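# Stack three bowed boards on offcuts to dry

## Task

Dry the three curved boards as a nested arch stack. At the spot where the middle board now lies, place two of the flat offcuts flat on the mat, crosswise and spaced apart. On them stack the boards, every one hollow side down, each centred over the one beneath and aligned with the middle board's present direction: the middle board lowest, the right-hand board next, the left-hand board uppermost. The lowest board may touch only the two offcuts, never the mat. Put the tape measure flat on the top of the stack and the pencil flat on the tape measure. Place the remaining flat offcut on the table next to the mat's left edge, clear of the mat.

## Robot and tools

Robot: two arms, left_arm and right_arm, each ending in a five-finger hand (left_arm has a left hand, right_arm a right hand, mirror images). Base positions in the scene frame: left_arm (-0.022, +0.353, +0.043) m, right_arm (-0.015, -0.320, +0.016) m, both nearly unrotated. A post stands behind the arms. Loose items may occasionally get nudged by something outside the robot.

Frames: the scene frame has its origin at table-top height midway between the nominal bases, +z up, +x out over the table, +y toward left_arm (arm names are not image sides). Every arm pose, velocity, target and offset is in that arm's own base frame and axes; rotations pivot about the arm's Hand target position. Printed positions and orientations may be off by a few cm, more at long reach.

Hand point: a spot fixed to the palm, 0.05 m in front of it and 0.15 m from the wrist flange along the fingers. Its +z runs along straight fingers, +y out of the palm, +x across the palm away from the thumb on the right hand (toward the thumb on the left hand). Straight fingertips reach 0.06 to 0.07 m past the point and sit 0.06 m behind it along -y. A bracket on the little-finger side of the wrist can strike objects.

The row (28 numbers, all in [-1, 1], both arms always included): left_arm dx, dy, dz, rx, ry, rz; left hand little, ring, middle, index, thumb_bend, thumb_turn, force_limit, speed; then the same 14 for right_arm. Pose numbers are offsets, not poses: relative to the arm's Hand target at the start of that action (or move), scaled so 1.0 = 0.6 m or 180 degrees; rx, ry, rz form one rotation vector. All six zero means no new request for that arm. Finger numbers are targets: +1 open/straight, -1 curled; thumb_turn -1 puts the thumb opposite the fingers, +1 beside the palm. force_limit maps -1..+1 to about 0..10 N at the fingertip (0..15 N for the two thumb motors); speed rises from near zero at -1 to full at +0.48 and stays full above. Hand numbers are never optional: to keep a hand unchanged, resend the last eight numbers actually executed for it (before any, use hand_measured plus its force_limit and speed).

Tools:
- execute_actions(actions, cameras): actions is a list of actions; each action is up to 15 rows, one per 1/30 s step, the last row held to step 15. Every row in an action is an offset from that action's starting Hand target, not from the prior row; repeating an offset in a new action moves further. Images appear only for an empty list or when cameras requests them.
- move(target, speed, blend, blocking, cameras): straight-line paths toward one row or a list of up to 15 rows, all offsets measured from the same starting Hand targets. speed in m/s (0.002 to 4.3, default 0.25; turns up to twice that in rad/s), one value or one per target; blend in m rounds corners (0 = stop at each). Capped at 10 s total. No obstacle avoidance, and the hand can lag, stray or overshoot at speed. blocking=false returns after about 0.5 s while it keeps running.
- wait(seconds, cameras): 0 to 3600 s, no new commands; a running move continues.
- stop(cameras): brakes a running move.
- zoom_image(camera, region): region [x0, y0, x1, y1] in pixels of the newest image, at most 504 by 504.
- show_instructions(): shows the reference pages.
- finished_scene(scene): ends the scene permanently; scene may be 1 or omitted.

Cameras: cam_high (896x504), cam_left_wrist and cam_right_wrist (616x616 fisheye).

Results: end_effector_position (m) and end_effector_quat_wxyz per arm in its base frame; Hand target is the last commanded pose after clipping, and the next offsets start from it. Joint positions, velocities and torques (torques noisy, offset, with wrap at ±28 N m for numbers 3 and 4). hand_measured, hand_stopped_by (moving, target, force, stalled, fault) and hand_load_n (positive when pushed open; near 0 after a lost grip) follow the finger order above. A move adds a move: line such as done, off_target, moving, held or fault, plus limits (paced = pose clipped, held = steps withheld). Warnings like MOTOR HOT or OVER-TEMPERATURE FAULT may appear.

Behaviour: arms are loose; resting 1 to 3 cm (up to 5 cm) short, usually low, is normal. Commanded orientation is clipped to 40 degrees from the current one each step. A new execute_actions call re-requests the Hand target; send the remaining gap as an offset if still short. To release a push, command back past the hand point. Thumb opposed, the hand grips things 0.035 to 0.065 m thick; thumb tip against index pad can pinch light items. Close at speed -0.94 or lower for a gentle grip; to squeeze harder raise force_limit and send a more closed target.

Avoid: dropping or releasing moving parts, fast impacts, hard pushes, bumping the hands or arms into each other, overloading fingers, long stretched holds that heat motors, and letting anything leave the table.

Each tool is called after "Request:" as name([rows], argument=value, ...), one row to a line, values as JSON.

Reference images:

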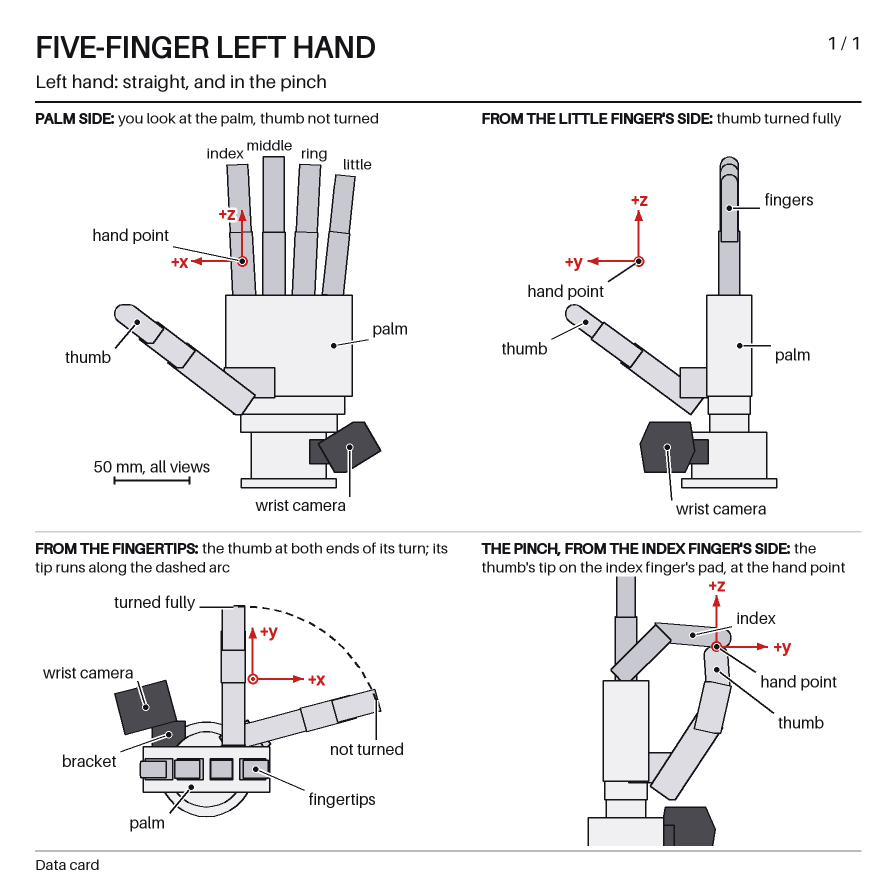

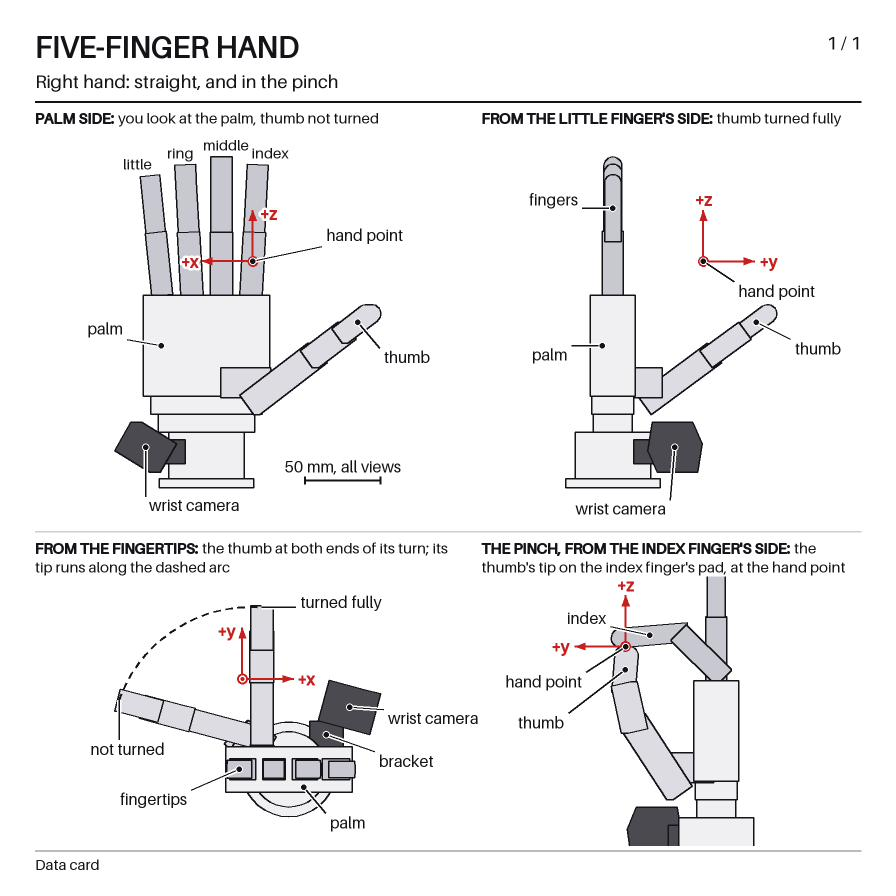

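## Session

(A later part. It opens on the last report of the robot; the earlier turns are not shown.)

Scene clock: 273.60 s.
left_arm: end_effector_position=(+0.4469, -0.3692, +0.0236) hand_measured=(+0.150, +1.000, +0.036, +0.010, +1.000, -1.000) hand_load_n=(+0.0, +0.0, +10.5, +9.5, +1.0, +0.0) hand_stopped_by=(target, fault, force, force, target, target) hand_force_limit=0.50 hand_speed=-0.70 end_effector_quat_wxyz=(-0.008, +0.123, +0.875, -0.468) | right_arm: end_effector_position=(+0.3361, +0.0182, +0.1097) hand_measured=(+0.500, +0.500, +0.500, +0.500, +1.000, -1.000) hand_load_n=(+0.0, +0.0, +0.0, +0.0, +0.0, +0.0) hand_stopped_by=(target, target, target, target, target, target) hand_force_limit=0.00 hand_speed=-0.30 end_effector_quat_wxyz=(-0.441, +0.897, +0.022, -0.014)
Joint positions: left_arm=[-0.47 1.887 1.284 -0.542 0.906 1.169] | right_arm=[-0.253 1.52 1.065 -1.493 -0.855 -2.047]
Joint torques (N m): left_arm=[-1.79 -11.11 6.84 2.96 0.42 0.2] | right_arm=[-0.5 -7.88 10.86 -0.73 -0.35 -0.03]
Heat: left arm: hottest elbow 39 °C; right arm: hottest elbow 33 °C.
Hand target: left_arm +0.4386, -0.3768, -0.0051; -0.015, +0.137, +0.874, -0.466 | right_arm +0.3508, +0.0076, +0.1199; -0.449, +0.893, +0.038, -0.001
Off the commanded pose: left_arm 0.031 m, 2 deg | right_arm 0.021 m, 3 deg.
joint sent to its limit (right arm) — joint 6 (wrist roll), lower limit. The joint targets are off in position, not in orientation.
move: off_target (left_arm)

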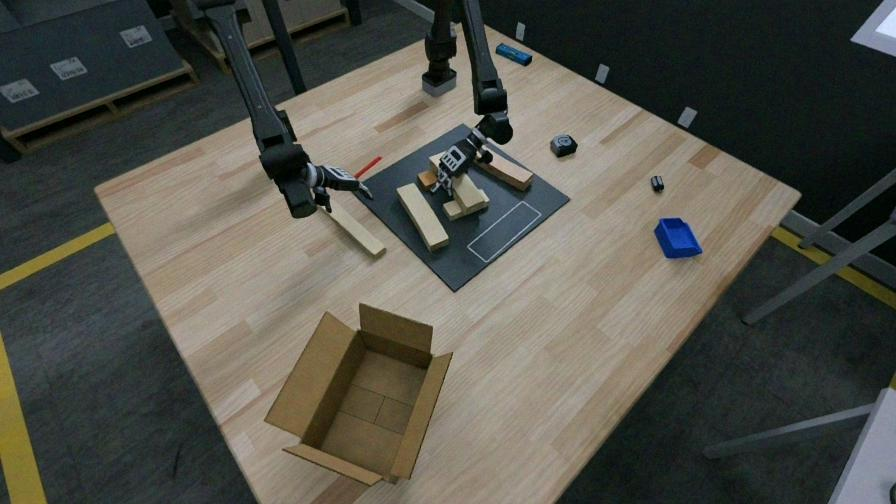

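Request:
move([
  [0.0,0.0,0.035,0.004,0.016,0, 0.15,0.5,-0.4,-0.4,1,-1,0.5,-0.7, 0,0,0,0,0,0, 0.5,0.5,0.5,0.5,1,-1,0,-0.3],
], speed=0.05, cameras=["cam_high","cam_left_wrist"])

Request:
zoom_image(camera="cam_high", region=[440, 180, 500, 225])

Request:
zoom_image(camera="cam_high", region=[410, 145, 460, 195])

Scene clock: 278.43 s.
left_arm: end_effector_position=(+0.4435, -0.3673, +0.0241) hand_measured=(+0.150, +1.000, +0.036, +0.010, +1.000, -1.000) hand_load_n=(+0.0, +0.0, +11.0, +10.0, +1.0, +1.0) hand_stopped_by=(target, fault, force, force, target, target) hand_force_limit=0.50 hand_speed=-0.70 end_effector_quat_wxyz=(-0.018, +0.127, +0.876, -0.465) | right_arm: end_effector_position=(+0.3361, +0.0182, +0.1097) hand_measured=(+0.500, +0.500, +0.500, +0.500, +1.000, -1.000) hand_load_n=(+0.0, +0.0, +0.0, +0.0, +0.0, +0.0) hand_stopped_by=(target, target, target, target, target, target) hand_force_limit=0.00 hand_speed=-0.30 end_effector_quat_wxyz=(-0.441, +0.897, +0.022, -0.014)
Joint positions: left_arm=[-0.47 1.89 1.295 -0.583 0.911 1.194] | right_arm=[-0.253 1.52 1.065 -1.493 -0.855 -2.047]
Joint torques (N m): left_arm=[-0.85 -11.28 10.73 0.27 0.73 -0.08] | right_arm=[-0.56 -7.77 10.88 -0.73 -0.35 -0.03]
Heat: left arm: hottest elbow 39 °C; right arm: hottest elbow 33 °C.
Hand target: left_arm +0.4386, -0.3768, +0.0159; -0.038, +0.125, +0.876, -0.463 | right_arm +0.3508, +0.0076, +0.1199; -0.449, +0.893, +0.038, -0.001
Off the commanded pose: left_arm 0.013 m, 2 deg | right_arm 0.021 m, 3 deg.
joint sent to its limit (right arm) — joint 6 (wrist roll), lower limit. The joint targets are off in position, not in orientation.
move: off_target (left_arm)

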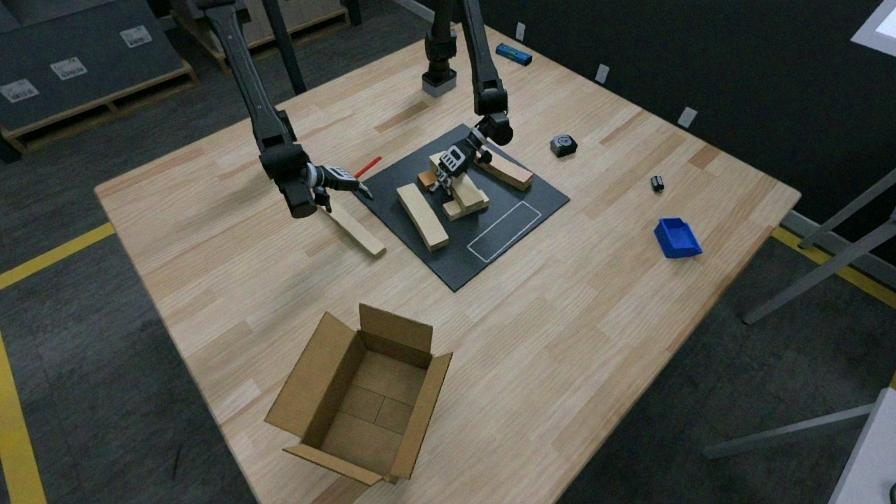

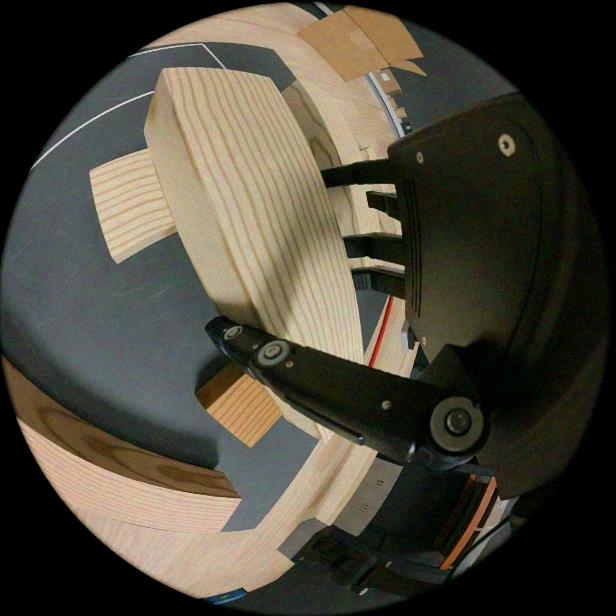

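Scaled by 8.400 from the camera's image (finer frame: 1280x720).

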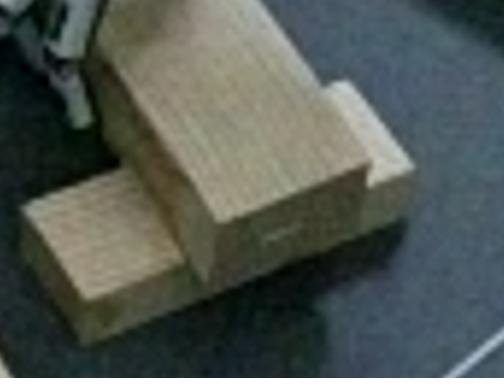

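Scaled by 10.080 from the camera's image (finer frame: 1280x720).

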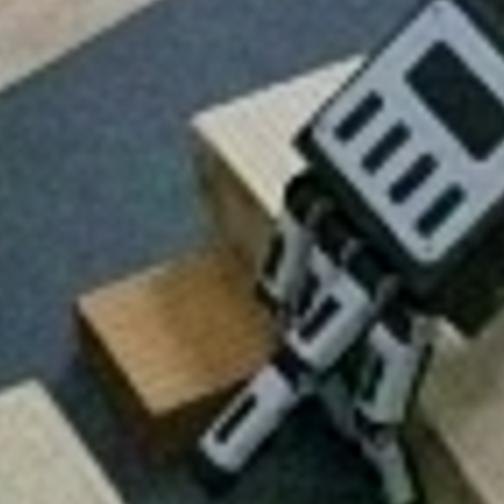

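Request:
move([
  [0.0,0.0,0.0,0.0055,0.022,0, 0.15,0.5,-0.4,-0.4,1,-1,0.5,-0.7, 0,0,0,0,0,0, 0.5,0.5,0.5,0.5,1,-1,0,-0.3],
], speed=0.05, cameras=["cam_high","cam_left_wrist"])

Request:
zoom_image(camera="cam_high", region=[440, 180, 500, 225])

Request:
zoom_image(camera="cam_left_wrist", region=[80, 60, 380, 460])

Scene clock: 283.73 s.
left_arm: end_effector_position=(+0.4434, -0.3677, +0.0247) hand_measured=(+0.150, +1.000, +0.036, +0.010, +1.000, -1.000) hand_load_n=(+0.0, +0.0, +9.5, +9.5, +1.0, +5.0) hand_stopped_by=(target, fault, force, force, target, target) hand_force_limit=0.50 hand_speed=-0.70 end_effector_quat_wxyz=(-0.046, +0.113, +0.879, -0.462) | right_arm: end_effector_position=(+0.3361, +0.0182, +0.1097) hand_measured=(+0.500, +0.500, +0.500, +0.500, +1.000, -1.000) hand_load_n=(+0.5, +0.0, +0.0, +0.0, +0.0, +0.0) hand_stopped_by=(target, target, target, target, target, target) hand_force_limit=0.00 hand_speed=-0.30 end_effector_quat_wxyz=(-0.441, +0.897, +0.022, -0.014)
Joint positions: left_arm=[-0.467 1.921 1.347 -0.668 0.925 1.195] | right_arm=[-0.253 1.52 1.065 -1.493 -0.855 -2.047]
Joint torques (N m): left_arm=[-0.79 -11.52 11.04 0.2 0.93 -0.12] | right_arm=[-0.5 -7.82 10.86 -0.75 -0.35 -0.03]
Heat: left arm: hottest elbow 39 °C; right arm: hottest elbow 33 °C.
Hand target: left_arm +0.4386, -0.3768, +0.0159; -0.069, +0.109, +0.879, -0.460 | right_arm +0.3508, +0.0076, +0.1199; -0.449, +0.893, +0.038, -0.001
Off the commanded pose: left_arm 0.014 m, 3 deg | right_arm 0.021 m, 3 deg.
joint sent to its limit (right arm) — joint 6 (wrist roll), lower limit. The joint targets are off in position, not in orientation.
move: off_target (left_arm)

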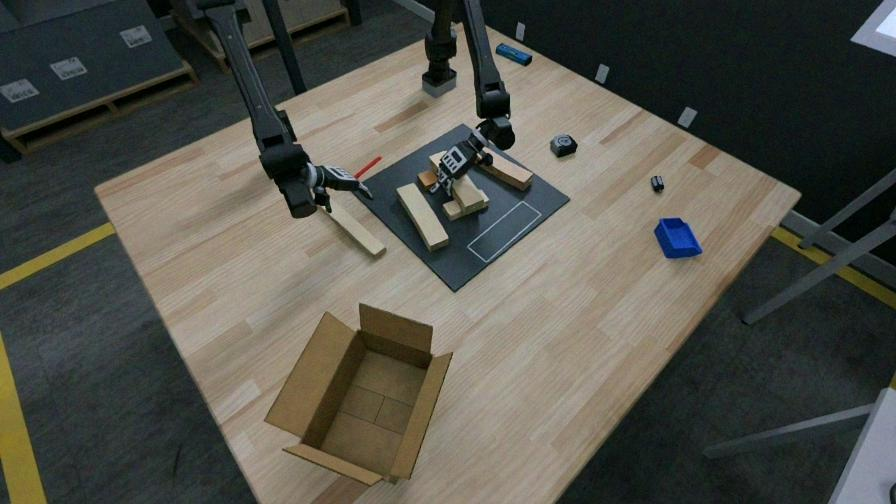

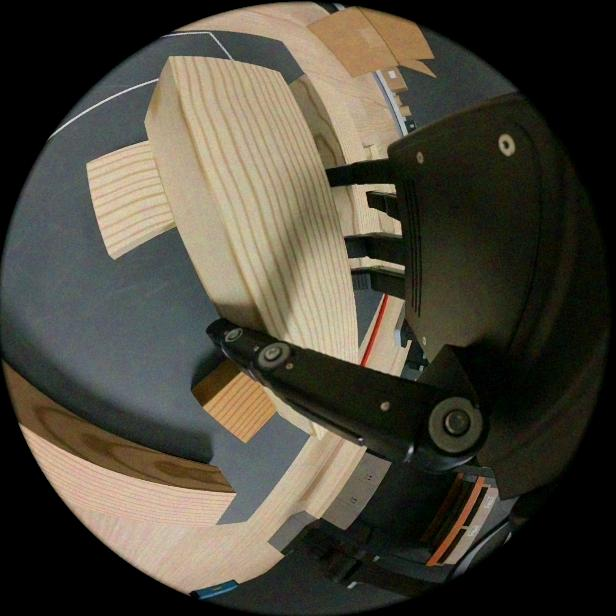

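Scaled by 8.400 from the camera's image (finer frame: 1280x720).

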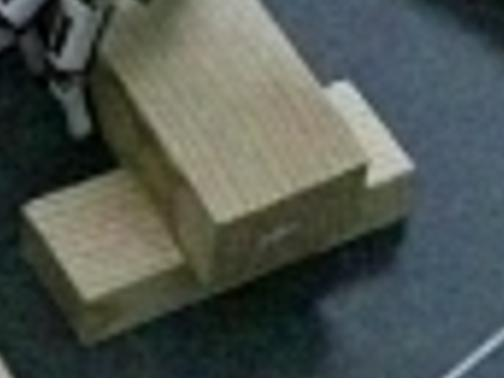

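Scaled by 1.260 from the camera's image (finer frame: 880x880).

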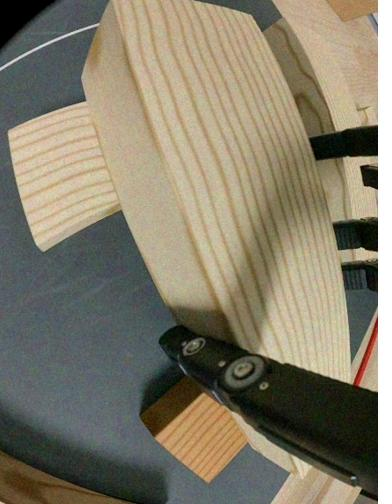

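Request:
move([
  [0.0,0.0,0.01,-0.0055,-0.022,0, 0.15,0.5,-0.4,-0.4,1,-1,0.5,-0.7, 0,0,0,0,0,0, 0.5,0.5,0.5,0.5,1,-1,0,-0.3],
  [0.0,0.0,0.01,-0.0055,-0.022,0, 0.15,0.5,0.25,0.25,1,-1,0.5,-0.7, 0,0,0,0,0,0, 0.5,0.5,0.5,0.5,1,-1,0,-0.3],
], speed=0.04, cameras=["cam_high","cam_left_wrist"])

Request:
zoom_image(camera="cam_high", region=[440, 180, 500, 225])

Request:
zoom_image(camera="cam_left_wrist", region=[80, 60, 380, 460])

Scene clock: 287.27 s.
left_arm: end_effector_position=(+0.4433, -0.3679, +0.0230) hand_measured=(+0.150, +1.000, +0.250, +0.250, +1.000, -1.000) hand_load_n=(+0.0, +0.0, +0.0, +0.0, +0.0, +0.0) hand_stopped_by=(target, fault, target, target, target, target) hand_force_limit=0.50 hand_speed=-0.70 end_effector_quat_wxyz=(-0.041, +0.113, +0.879, -0.461) | right_arm: end_effector_position=(+0.3361, +0.0182, +0.1097) hand_measured=(+0.500, +0.500, +0.500, +0.500, +1.000, -1.000) hand_load_n=(+0.0, +0.0, +0.0, +0.0, +0.0, +0.0) hand_stopped_by=(target, target, target, target, target, target) hand_force_limit=0.00 hand_speed=-0.30 end_effector_quat_wxyz=(-0.441, +0.897, +0.022, -0.014)
Joint positions: left_arm=[-0.469 1.916 1.335 -0.645 0.919 1.186] | right_arm=[-0.253 1.52 1.065 -1.493 -0.855 -2.047]
Joint torques (N m): left_arm=[-1.26 -13.86 7.94 1.96 0.47 -0.06] | right_arm=[-0.44 -7.77 10.88 -0.73 -0.35 -0.02]
Heat: left arm: hottest elbow 38 °C; right arm: hottest elbow 33 °C.
Hand target: left_arm +0.4386, -0.3768, +0.0219; -0.038, +0.125, +0.876, -0.463 | right_arm +0.3508, +0.0076, +0.1199; -0.449, +0.893, +0.038, -0.001
Off the commanded pose: left_arm 0.010 m, 1 deg | right_arm 0.021 m, 3 deg.
joint sent to its limit (right arm) — joint 6 (wrist roll), lower limit. The joint targets are off in position, not in orientation.
move: done

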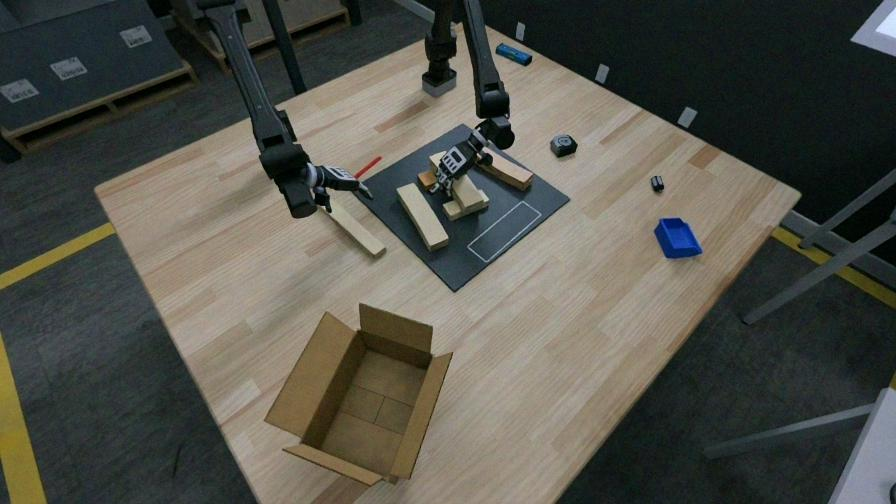

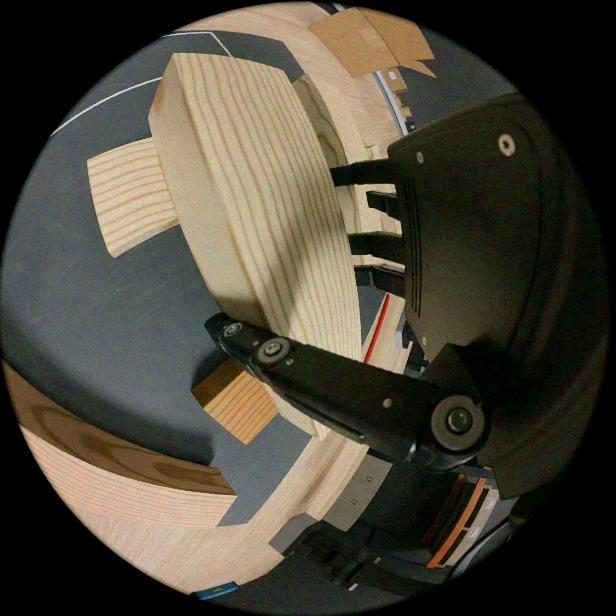

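Scaled by 8.400 from the camera's image (finer frame: 1280x720).

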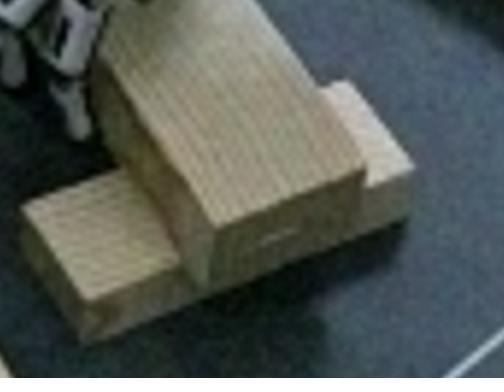

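Scaled by 1.260 from the camera's image (finer frame: 880x880).

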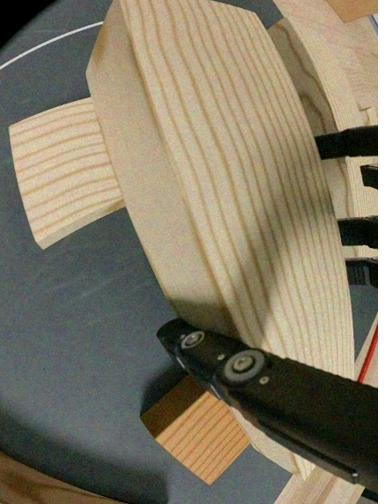

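Request:
move([
  [0.0,0.015,0.0,0,0,0, 0.5,0.5,0.5,0.5,1,-1,0.5,-0.3, 0,0,0,0,0,0, 0.5,0.5,0.5,0.5,1,-1,0,-0.3],
  [0.01,0.02,0.2,0,0,0, 0.5,0.5,0.5,0.5,1,-1,0.5,-0.3, 0,0,0,0,0,0, 0.5,0.5,0.5,0.5,1,-1,0,-0.3],
], speed=0.08, cameras=["cam_high","cam_left_wrist"])

Request:
zoom_image(camera="cam_high", region=[400, 120, 510, 230])

Scene clock: 291.17 s.
left_arm: end_effector_position=(+0.4241, -0.3574, +0.1118) hand_measured=(+0.500, +1.000, +0.500, +0.500, +1.000, -1.000) hand_load_n=(+0.0, +0.0, +0.0, +0.0, +0.0, +0.5) hand_stopped_by=(target, fault, target, target, target, target) hand_force_limit=0.50 hand_speed=-0.30 end_effector_quat_wxyz=(-0.068, +0.107, +0.884, -0.450) | right_arm: end_effector_position=(+0.3361, +0.0182, +0.1097) hand_measured=(+0.500, +0.500, +0.500, +0.500, +1.000, -1.000) hand_load_n=(+0.0, +0.0, +0.0, +0.0, +0.0, +0.0) hand_stopped_by=(target, target, target, target, target, target) hand_force_limit=0.00 hand_speed=-0.30 end_effector_quat_wxyz=(-0.441, +0.897, +0.022, -0.014)
Joint positions: left_arm=[-0.469 1.795 1.421 -0.929 0.919 1.209] | right_arm=[-0.253 1.52 1.065 -1.493 -0.855 -2.047]
Joint torques (N m): left_arm=[0.67 -14.21 14.6 0.64 0.74 0.04] | right_arm=[-0.5 -7.94 10.86 -0.73 -0.34 -0.02]
Heat: left arm: hottest elbow 38 °C; right arm: hottest elbow 33 °C.
Hand target: left_arm +0.4446, -0.3648, +0.1419; -0.038, +0.125, +0.876, -0.463 | right_arm +0.3508, +0.0076, +0.1199; -0.449, +0.893, +0.038, -0.001
Off the commanded pose: left_arm 0.037 m, 4 deg | right_arm 0.021 m, 3 deg.
joint sent to its limit (right arm) — joint 6 (wrist roll), lower limit. The joint targets are off in position, not in orientation.
move: off_target (left_arm)

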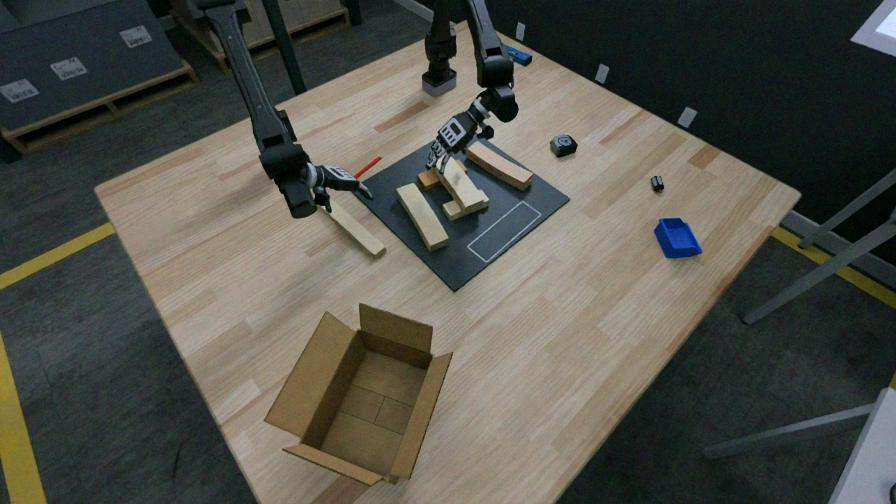

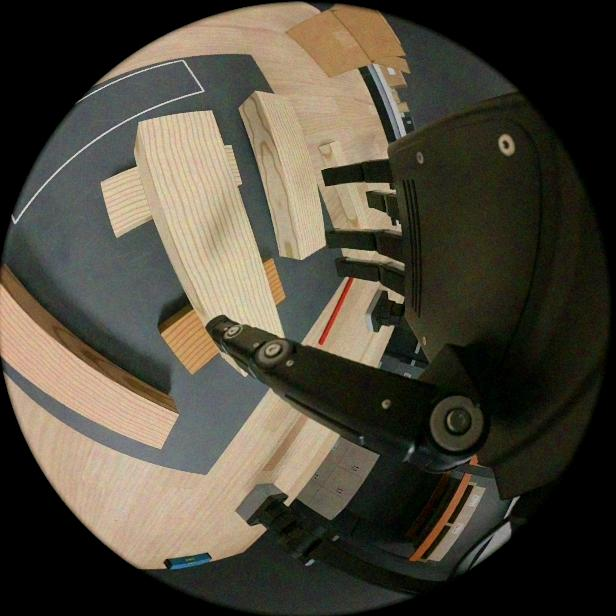

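Scaled by 4.582 from the camera's image (finer frame: 1280x720).

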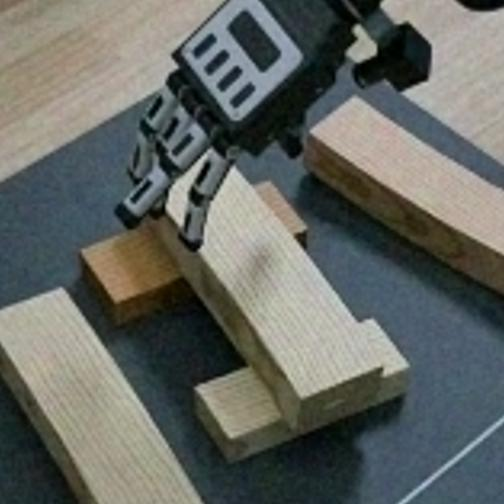

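Request:
move([
  [0.0,0.3,0.1,0,0,0, 0.5,0.5,0.5,0.5,1,-1,0.5,-0.3, 0,0,0.05,0,0,0, 0.5,0.5,0.5,0.5,1,-1,0,-0.3],
  [-0.1,0.457,0.2,0,0,0.083, 0.5,0.5,0.5,0.5,1,-1,0.5,-0.3, 0,0,0.05,0,0,0, 0.5,0.5,0.5,0.5,1,-1,0,-0.3],
], speed=0.18, blend=0.03, cameras=["cam_high","cam_right_wrist"])

Request:
zoom_image(camera="cam_high", region=[390, 170, 460, 260])

Request:
zoom_image(camera="cam_high", region=[410, 130, 500, 230])

Request:
zoom_image(camera="cam_right_wrist", region=[220, 60, 480, 360])

Scene clock: 295.00 s.
left_arm: end_effector_position=(+0.3891, -0.0900, +0.2605) hand_measured=(+0.500, +1.000, +0.500, +0.500, +1.000, -1.000) hand_load_n=(+0.0, +0.0, +0.0, +0.0, +0.0, +0.0) hand_stopped_by=(target, fault, target, target, target, target) hand_force_limit=0.50 hand_speed=-0.30 end_effector_quat_wxyz=(+0.021, +0.006, +0.887, -0.461) | right_arm: end_effector_position=(+0.3373, +0.0179, +0.1301) hand_measured=(+0.500, +0.500, +0.500, +0.500, +1.000, -1.000) hand_load_n=(+0.0, +0.0, +0.0, +0.0, +0.0, +0.0) hand_stopped_by=(target, target, target, target, target, target) hand_force_limit=0.00 hand_speed=-0.30 end_effector_quat_wxyz=(-0.445, +0.895, +0.016, -0.027)
Joint positions: left_arm=[0.085 1.432 1.382 -1.587 0.959 1.703] | right_arm=[-0.253 1.52 1.116 -1.573 -0.855 -2.047]
Joint torques (N m): left_arm=[0.32 -9.52 8.73 0.27 0.75 0.09] | right_arm=[-0.5 -10.05 11.02 -0.8 -0.34 -0.02]
Heat: left arm: hottest elbow 39 °C; right arm: hottest elbow 33 °C.
Hand target: left_arm +0.3846, -0.0906, +0.2619; +0.023, +0.010, +0.885, -0.464 | right_arm +0.3508, +0.0076, +0.1499; -0.449, +0.893, +0.038, -0.001
Off the commanded pose: left_arm 0.005 m, 1 deg | right_arm 0.026 m, 4 deg.
joint sent to its limit (right arm) — joint 6 (wrist roll), lower limit. The joint targets are off in position, not in orientation.
move: off_target (right_arm)

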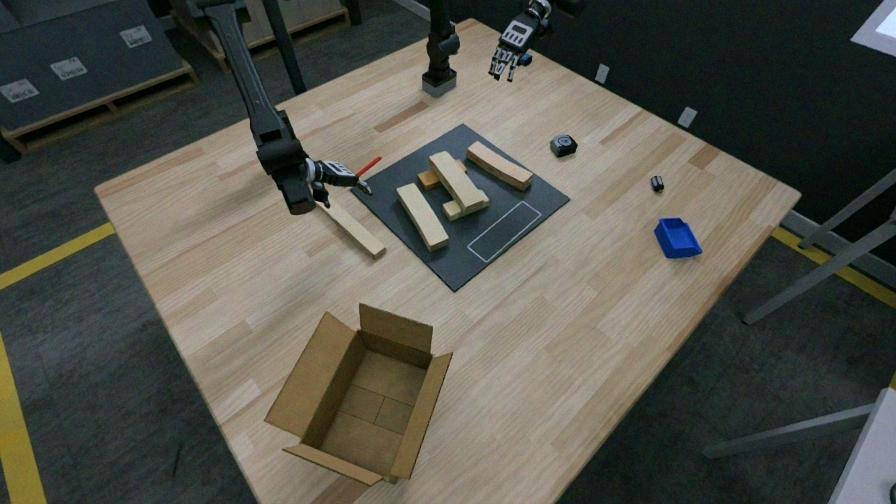

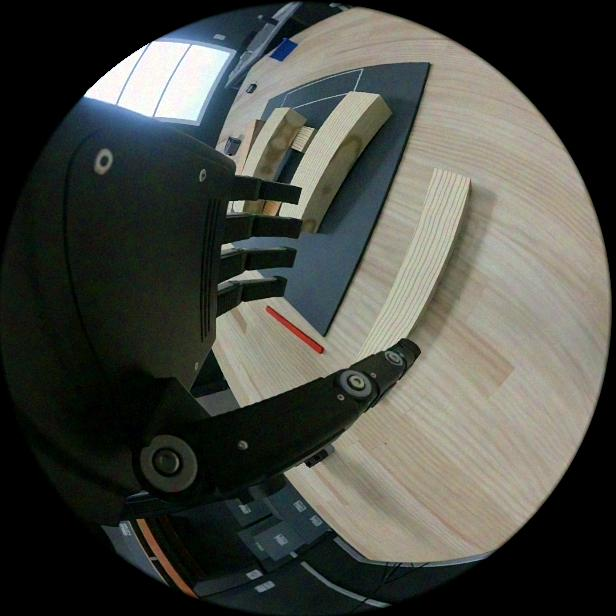

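Scaled by 5.600 from the camera's image (finer frame: 1280x720).

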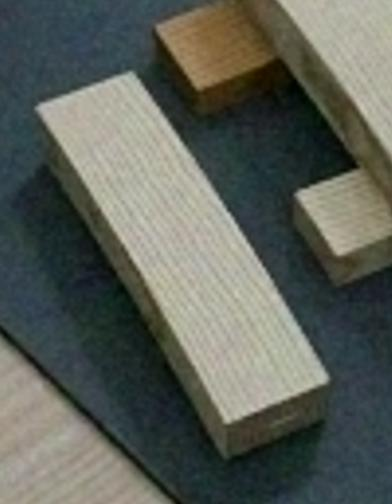

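Scaled by 5.040 from the camera's image (finer frame: 1280x720).

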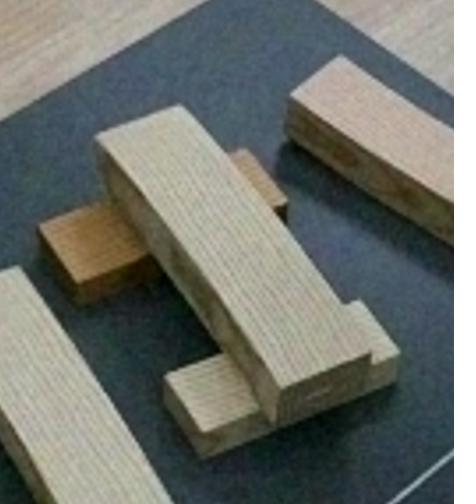

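Scaled by 1.680 from the camera's image (finer frame: 880x880).

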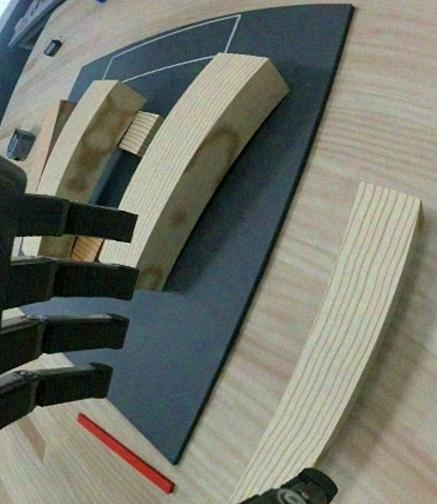

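Request:
move([
  [0,0,0,0,0,0, 0.5,0.5,0.5,0.5,1,-1,0.5,-0.3, 0.2075,0.3187,-0.058,-0.0109,-0.005,-0.1006, 0.35,0.35,0.35,0.35,1,-1,0,-0.3],
], speed=0.15, cameras=["cam_high","cam_right_wrist"])

Request:
zoom_image(camera="cam_high", region=[380, 140, 480, 240])

Request:
zoom_image(camera="cam_right_wrist", region=[200, 100, 500, 400])

Scene clock: 300.43 s.
left_arm: end_effector_position=(+0.3891, -0.0900, +0.2605) hand_measured=(+0.500, +1.000, +0.500, +0.500, +1.000, -1.000) hand_load_n=(+0.0, +0.0, +0.0, +0.0, +0.0, +0.0) hand_stopped_by=(target, fault, target, target, target, target) hand_force_limit=0.50 hand_speed=-0.30 end_effector_quat_wxyz=(+0.021, +0.006, +0.887, -0.461) | right_arm: end_effector_position=(+0.4585, +0.1916, +0.1010) hand_measured=(+0.350, +0.350, +0.350, +0.350, +1.000, -1.000) hand_load_n=(+0.0, +0.0, +0.0, +0.0, +0.0, +0.0) hand_stopped_by=(target, target, target, target, target, target) hand_force_limit=0.00 hand_speed=-0.30 end_effector_quat_wxyz=(-0.420, +0.899, -0.110, +0.056)
Joint positions: left_arm=[0.085 1.432 1.382 -1.587 0.959 1.703] | right_arm=[0.167 1.577 1.114 -0.652 -0.777 -0.971]
Joint torques (N m): left_arm=[0.26 -9.99 8.7 0.2 0.8 0.08] | right_arm=[1.49 -10.23 10.95 1.77 -0.29 0.23]
Heat: left arm: hottest elbow 39 °C; right arm: hottest elbow 33 °C.
Hand target: left_arm +0.3846, -0.0906, +0.2619; +0.023, +0.010, +0.885, -0.464 | right_arm +0.4753, +0.1988, +0.1151; -0.428, +0.895, -0.100, +0.076
Off the commanded pose: left_arm 0.005 m, 1 deg | right_arm 0.023 m, 3 deg.
move: off_target (right_arm)

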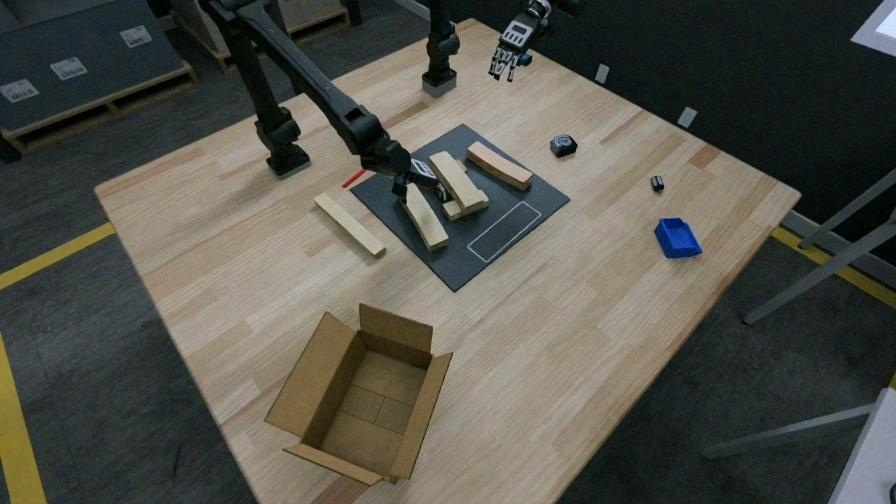

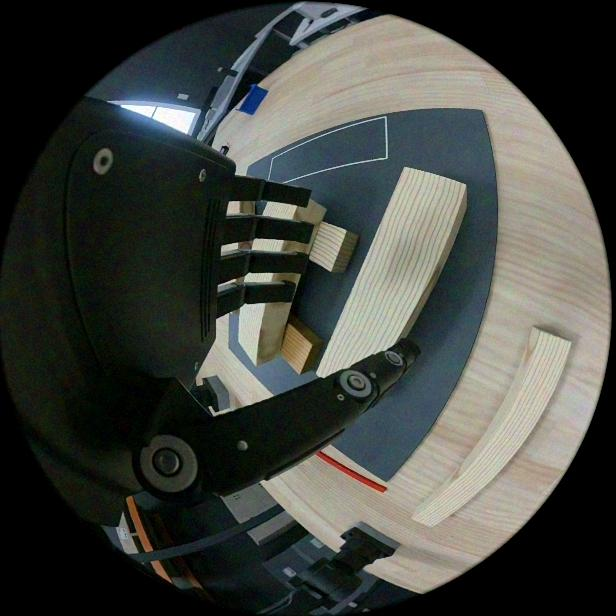

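Scaled by 5.040 from the camera's image (finer frame: 1280x720).

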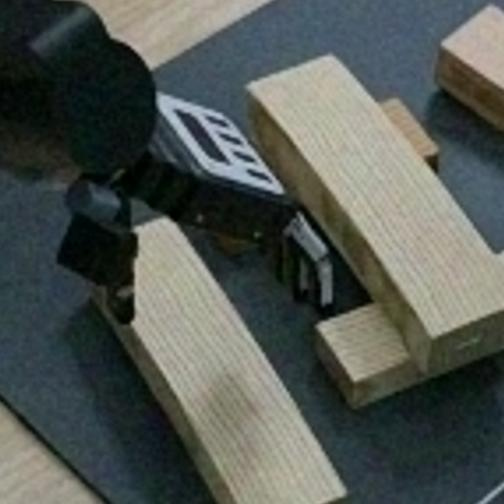

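Scaled by 1.680 from the camera's image (finer frame: 880x880).

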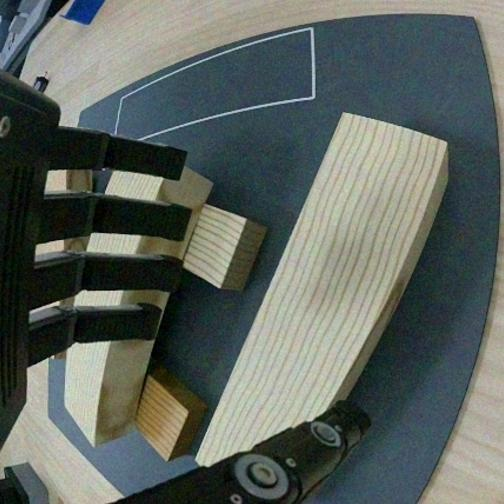

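Request:
move([
  [0,0,0,0,0,0, 0.5,0.5,0.5,0.5,1,-1,0.5,-0.3, 0.005,-0.003,-0.11,0.0,0.0,0, 0.35,0.35,0.35,0.35,1,-1,0,-0.3],
], speed=0.1, cameras=["cam_high","cam_right_wrist"])

Request:
zoom_image(camera="cam_high", region=[380, 140, 480, 240])

Request:
zoom_image(camera="cam_right_wrist", region=[200, 100, 500, 400])

Scene clock: 302.57 s.
left_arm: end_effector_position=(+0.3891, -0.0900, +0.2605) hand_measured=(+0.500, +1.000, +0.500, +0.500, +1.000, -1.000) hand_load_n=(+0.0, +0.0, +0.0, +0.0, +0.0, +0.0) hand_stopped_by=(target, fault, target, target, target, target) hand_force_limit=0.50 hand_speed=-0.30 end_effector_quat_wxyz=(+0.021, +0.006, +0.887, -0.461) | right_arm: end_effector_position=(+0.4703, +0.1937, +0.0455) hand_measured=(+0.350, +0.350, +0.350, +0.350, +1.000, -1.000) hand_load_n=(+0.0, +0.0, +0.0, +0.0, +0.0, +0.0) hand_stopped_by=(target, target, target, target, target, target) hand_force_limit=0.00 hand_speed=-0.30 end_effector_quat_wxyz=(-0.423, +0.897, -0.106, +0.065)
Joint positions: left_arm=[0.085 1.432 1.382 -1.587 0.959 1.703] | right_arm=[0.167 1.672 1.062 -0.483 -0.777 -0.97]
Joint torques (N m): left_arm=[0.44 -9.58 8.66 0.12 0.77 0.07] | right_arm=[0.97 -10.64 8.24 1.8 -0.35 0.16]
Heat: left arm: hottest elbow 39 °C; right arm: hottest elbow 33 °C.
Hand target: left_arm +0.3846, -0.0906, +0.2619; +0.023, +0.010, +0.885, -0.464 | right_arm +0.4783, +0.1970, +0.0491; -0.428, +0.895, -0.100, +0.076
Off the commanded pose: left_arm 0.005 m, 1 deg | right_arm 0.009 m, 2 deg.
move: done

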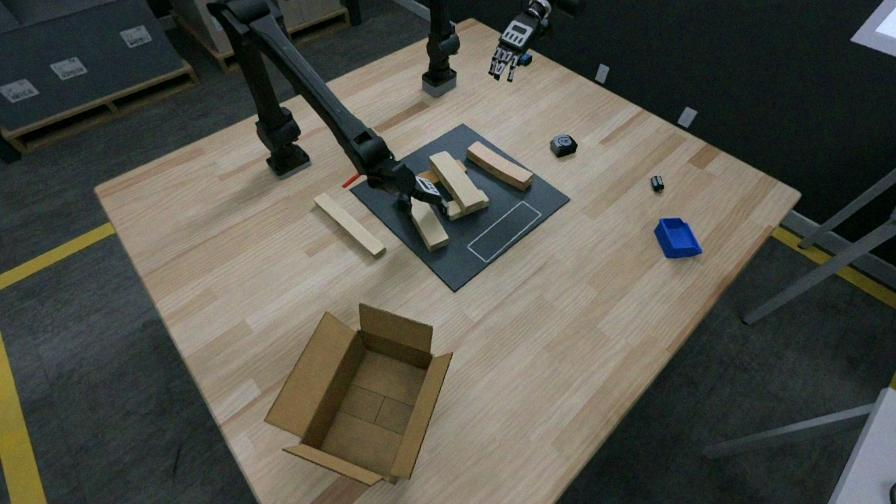

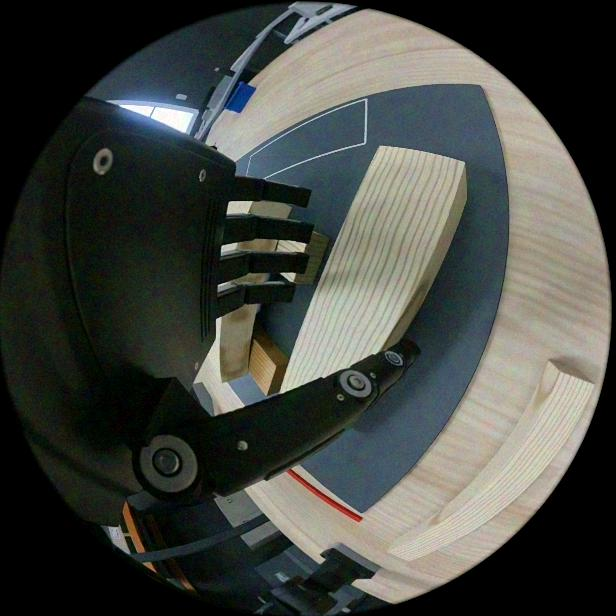

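Scaled by 5.040 from the camera's image (finer frame: 1280x720).

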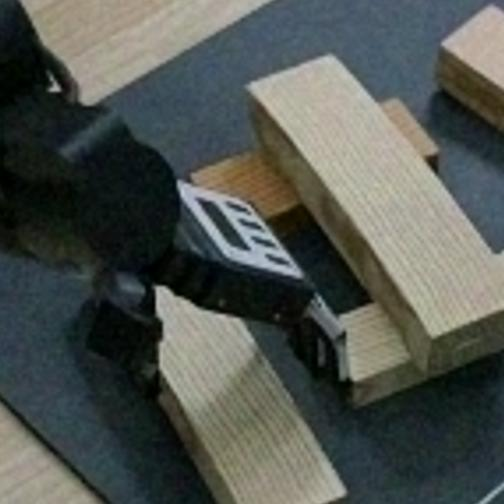

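Scaled by 1.680 from the camera's image (finer frame: 880x880).

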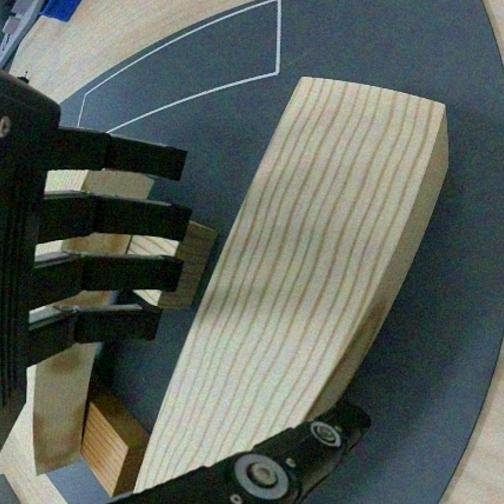

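Request:
move([
  [0,0,0,0,0,0, 0.5,0.5,0.5,0.5,1,-1,0.5,-0.3, -0.003,-0.004,-0.042,0.0,0.0,0, 0.35,0.35,0.35,0.35,1,-1,0,-0.3],
], speed=0.05, cameras=["cam_high","cam_right_wrist"])

Request:
zoom_image(camera="cam_high", region=[380, 160, 480, 260])

Request:
zoom_image(camera="cam_right_wrist", region=[200, 100, 500, 400])

Scene clock: 304.60 s.
left_arm: end_effector_position=(+0.3891, -0.0900, +0.2605) hand_measured=(+0.500, +1.000, +0.500, +0.500, +1.000, -1.000) hand_load_n=(+0.0, -0.5, +0.0, +0.0, +0.0, +0.0) hand_stopped_by=(target, fault, target, target, target, target) hand_force_limit=0.50 hand_speed=-0.30 end_effector_quat_wxyz=(+0.021, +0.006, +0.887, -0.461) | right_arm: end_effector_position=(+0.4678, +0.1933, +0.0213) hand_measured=(+0.350, +0.350, +0.350, +0.350, +1.000, -1.000) hand_load_n=(+0.0, +0.0, +0.0, +0.0, +0.0, +0.0) hand_stopped_by=(target, target, target, target, target, target) hand_force_limit=0.00 hand_speed=-0.30 end_effector_quat_wxyz=(-0.423, +0.898, -0.106, +0.064)
Joint positions: left_arm=[0.085 1.432 1.382 -1.587 0.959 1.703] | right_arm=[0.167 1.707 1.031 -0.419 -0.777 -0.97]
Joint torques (N m): left_arm=[0.26 -9.41 8.64 0.08 0.78 0.08] | right_arm=[0.67 -10.87 7.76 1.83 -0.41 0.11]
Heat: left arm: hottest elbow 39 °C; right arm: hottest elbow 34 °C.
Hand target: left_arm +0.3846, -0.0906, +0.2619; +0.023, +0.010, +0.885, -0.464 | right_arm +0.4765, +0.1946, +0.0239; -0.428, +0.895, -0.100, +0.076
Off the commanded pose: left_arm 0.005 m, 1 deg | right_arm 0.009 m, 2 deg.
move: done

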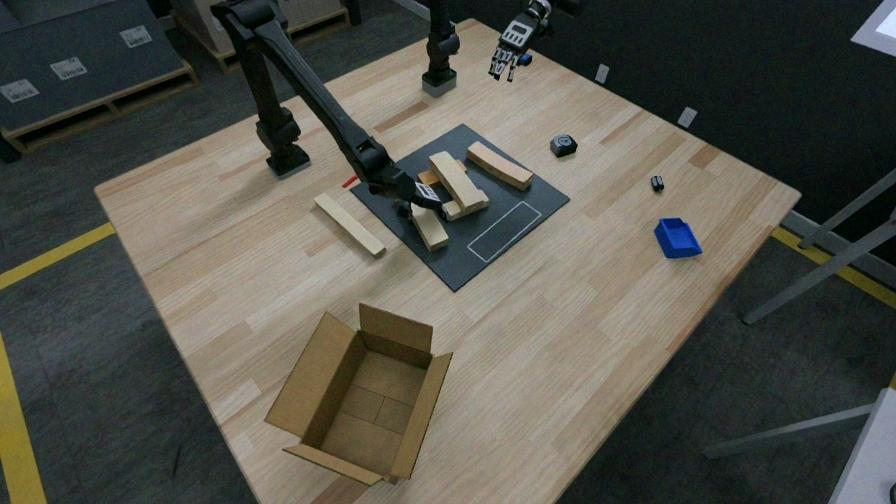

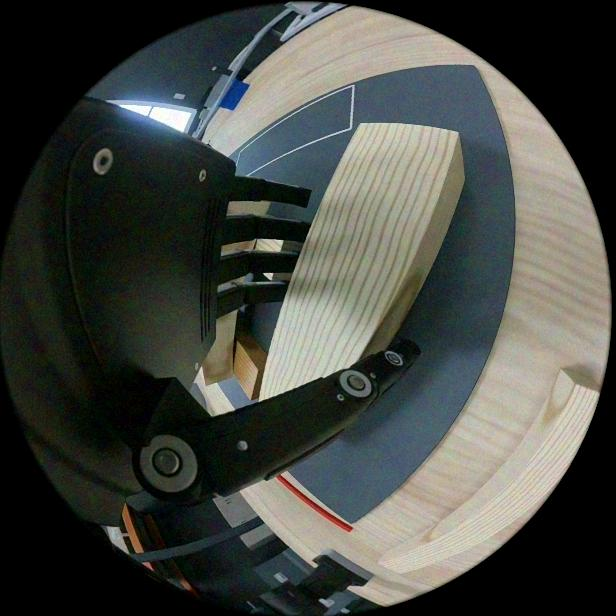

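Scaled by 5.040 from the camera's image (finer frame: 1280x720).

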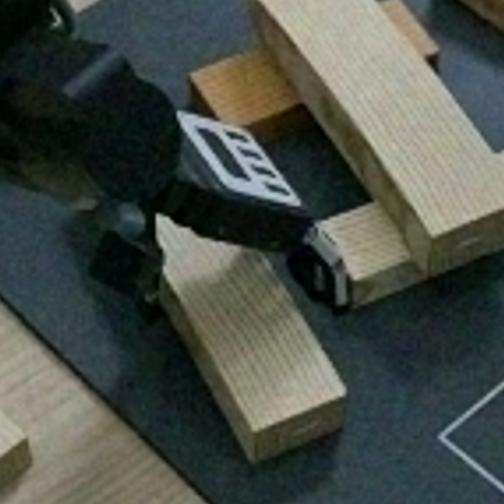

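Scaled by 1.680 from the camera's image (finer frame: 880x880).

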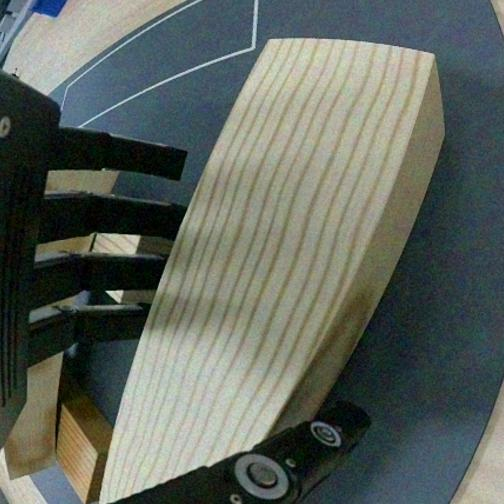

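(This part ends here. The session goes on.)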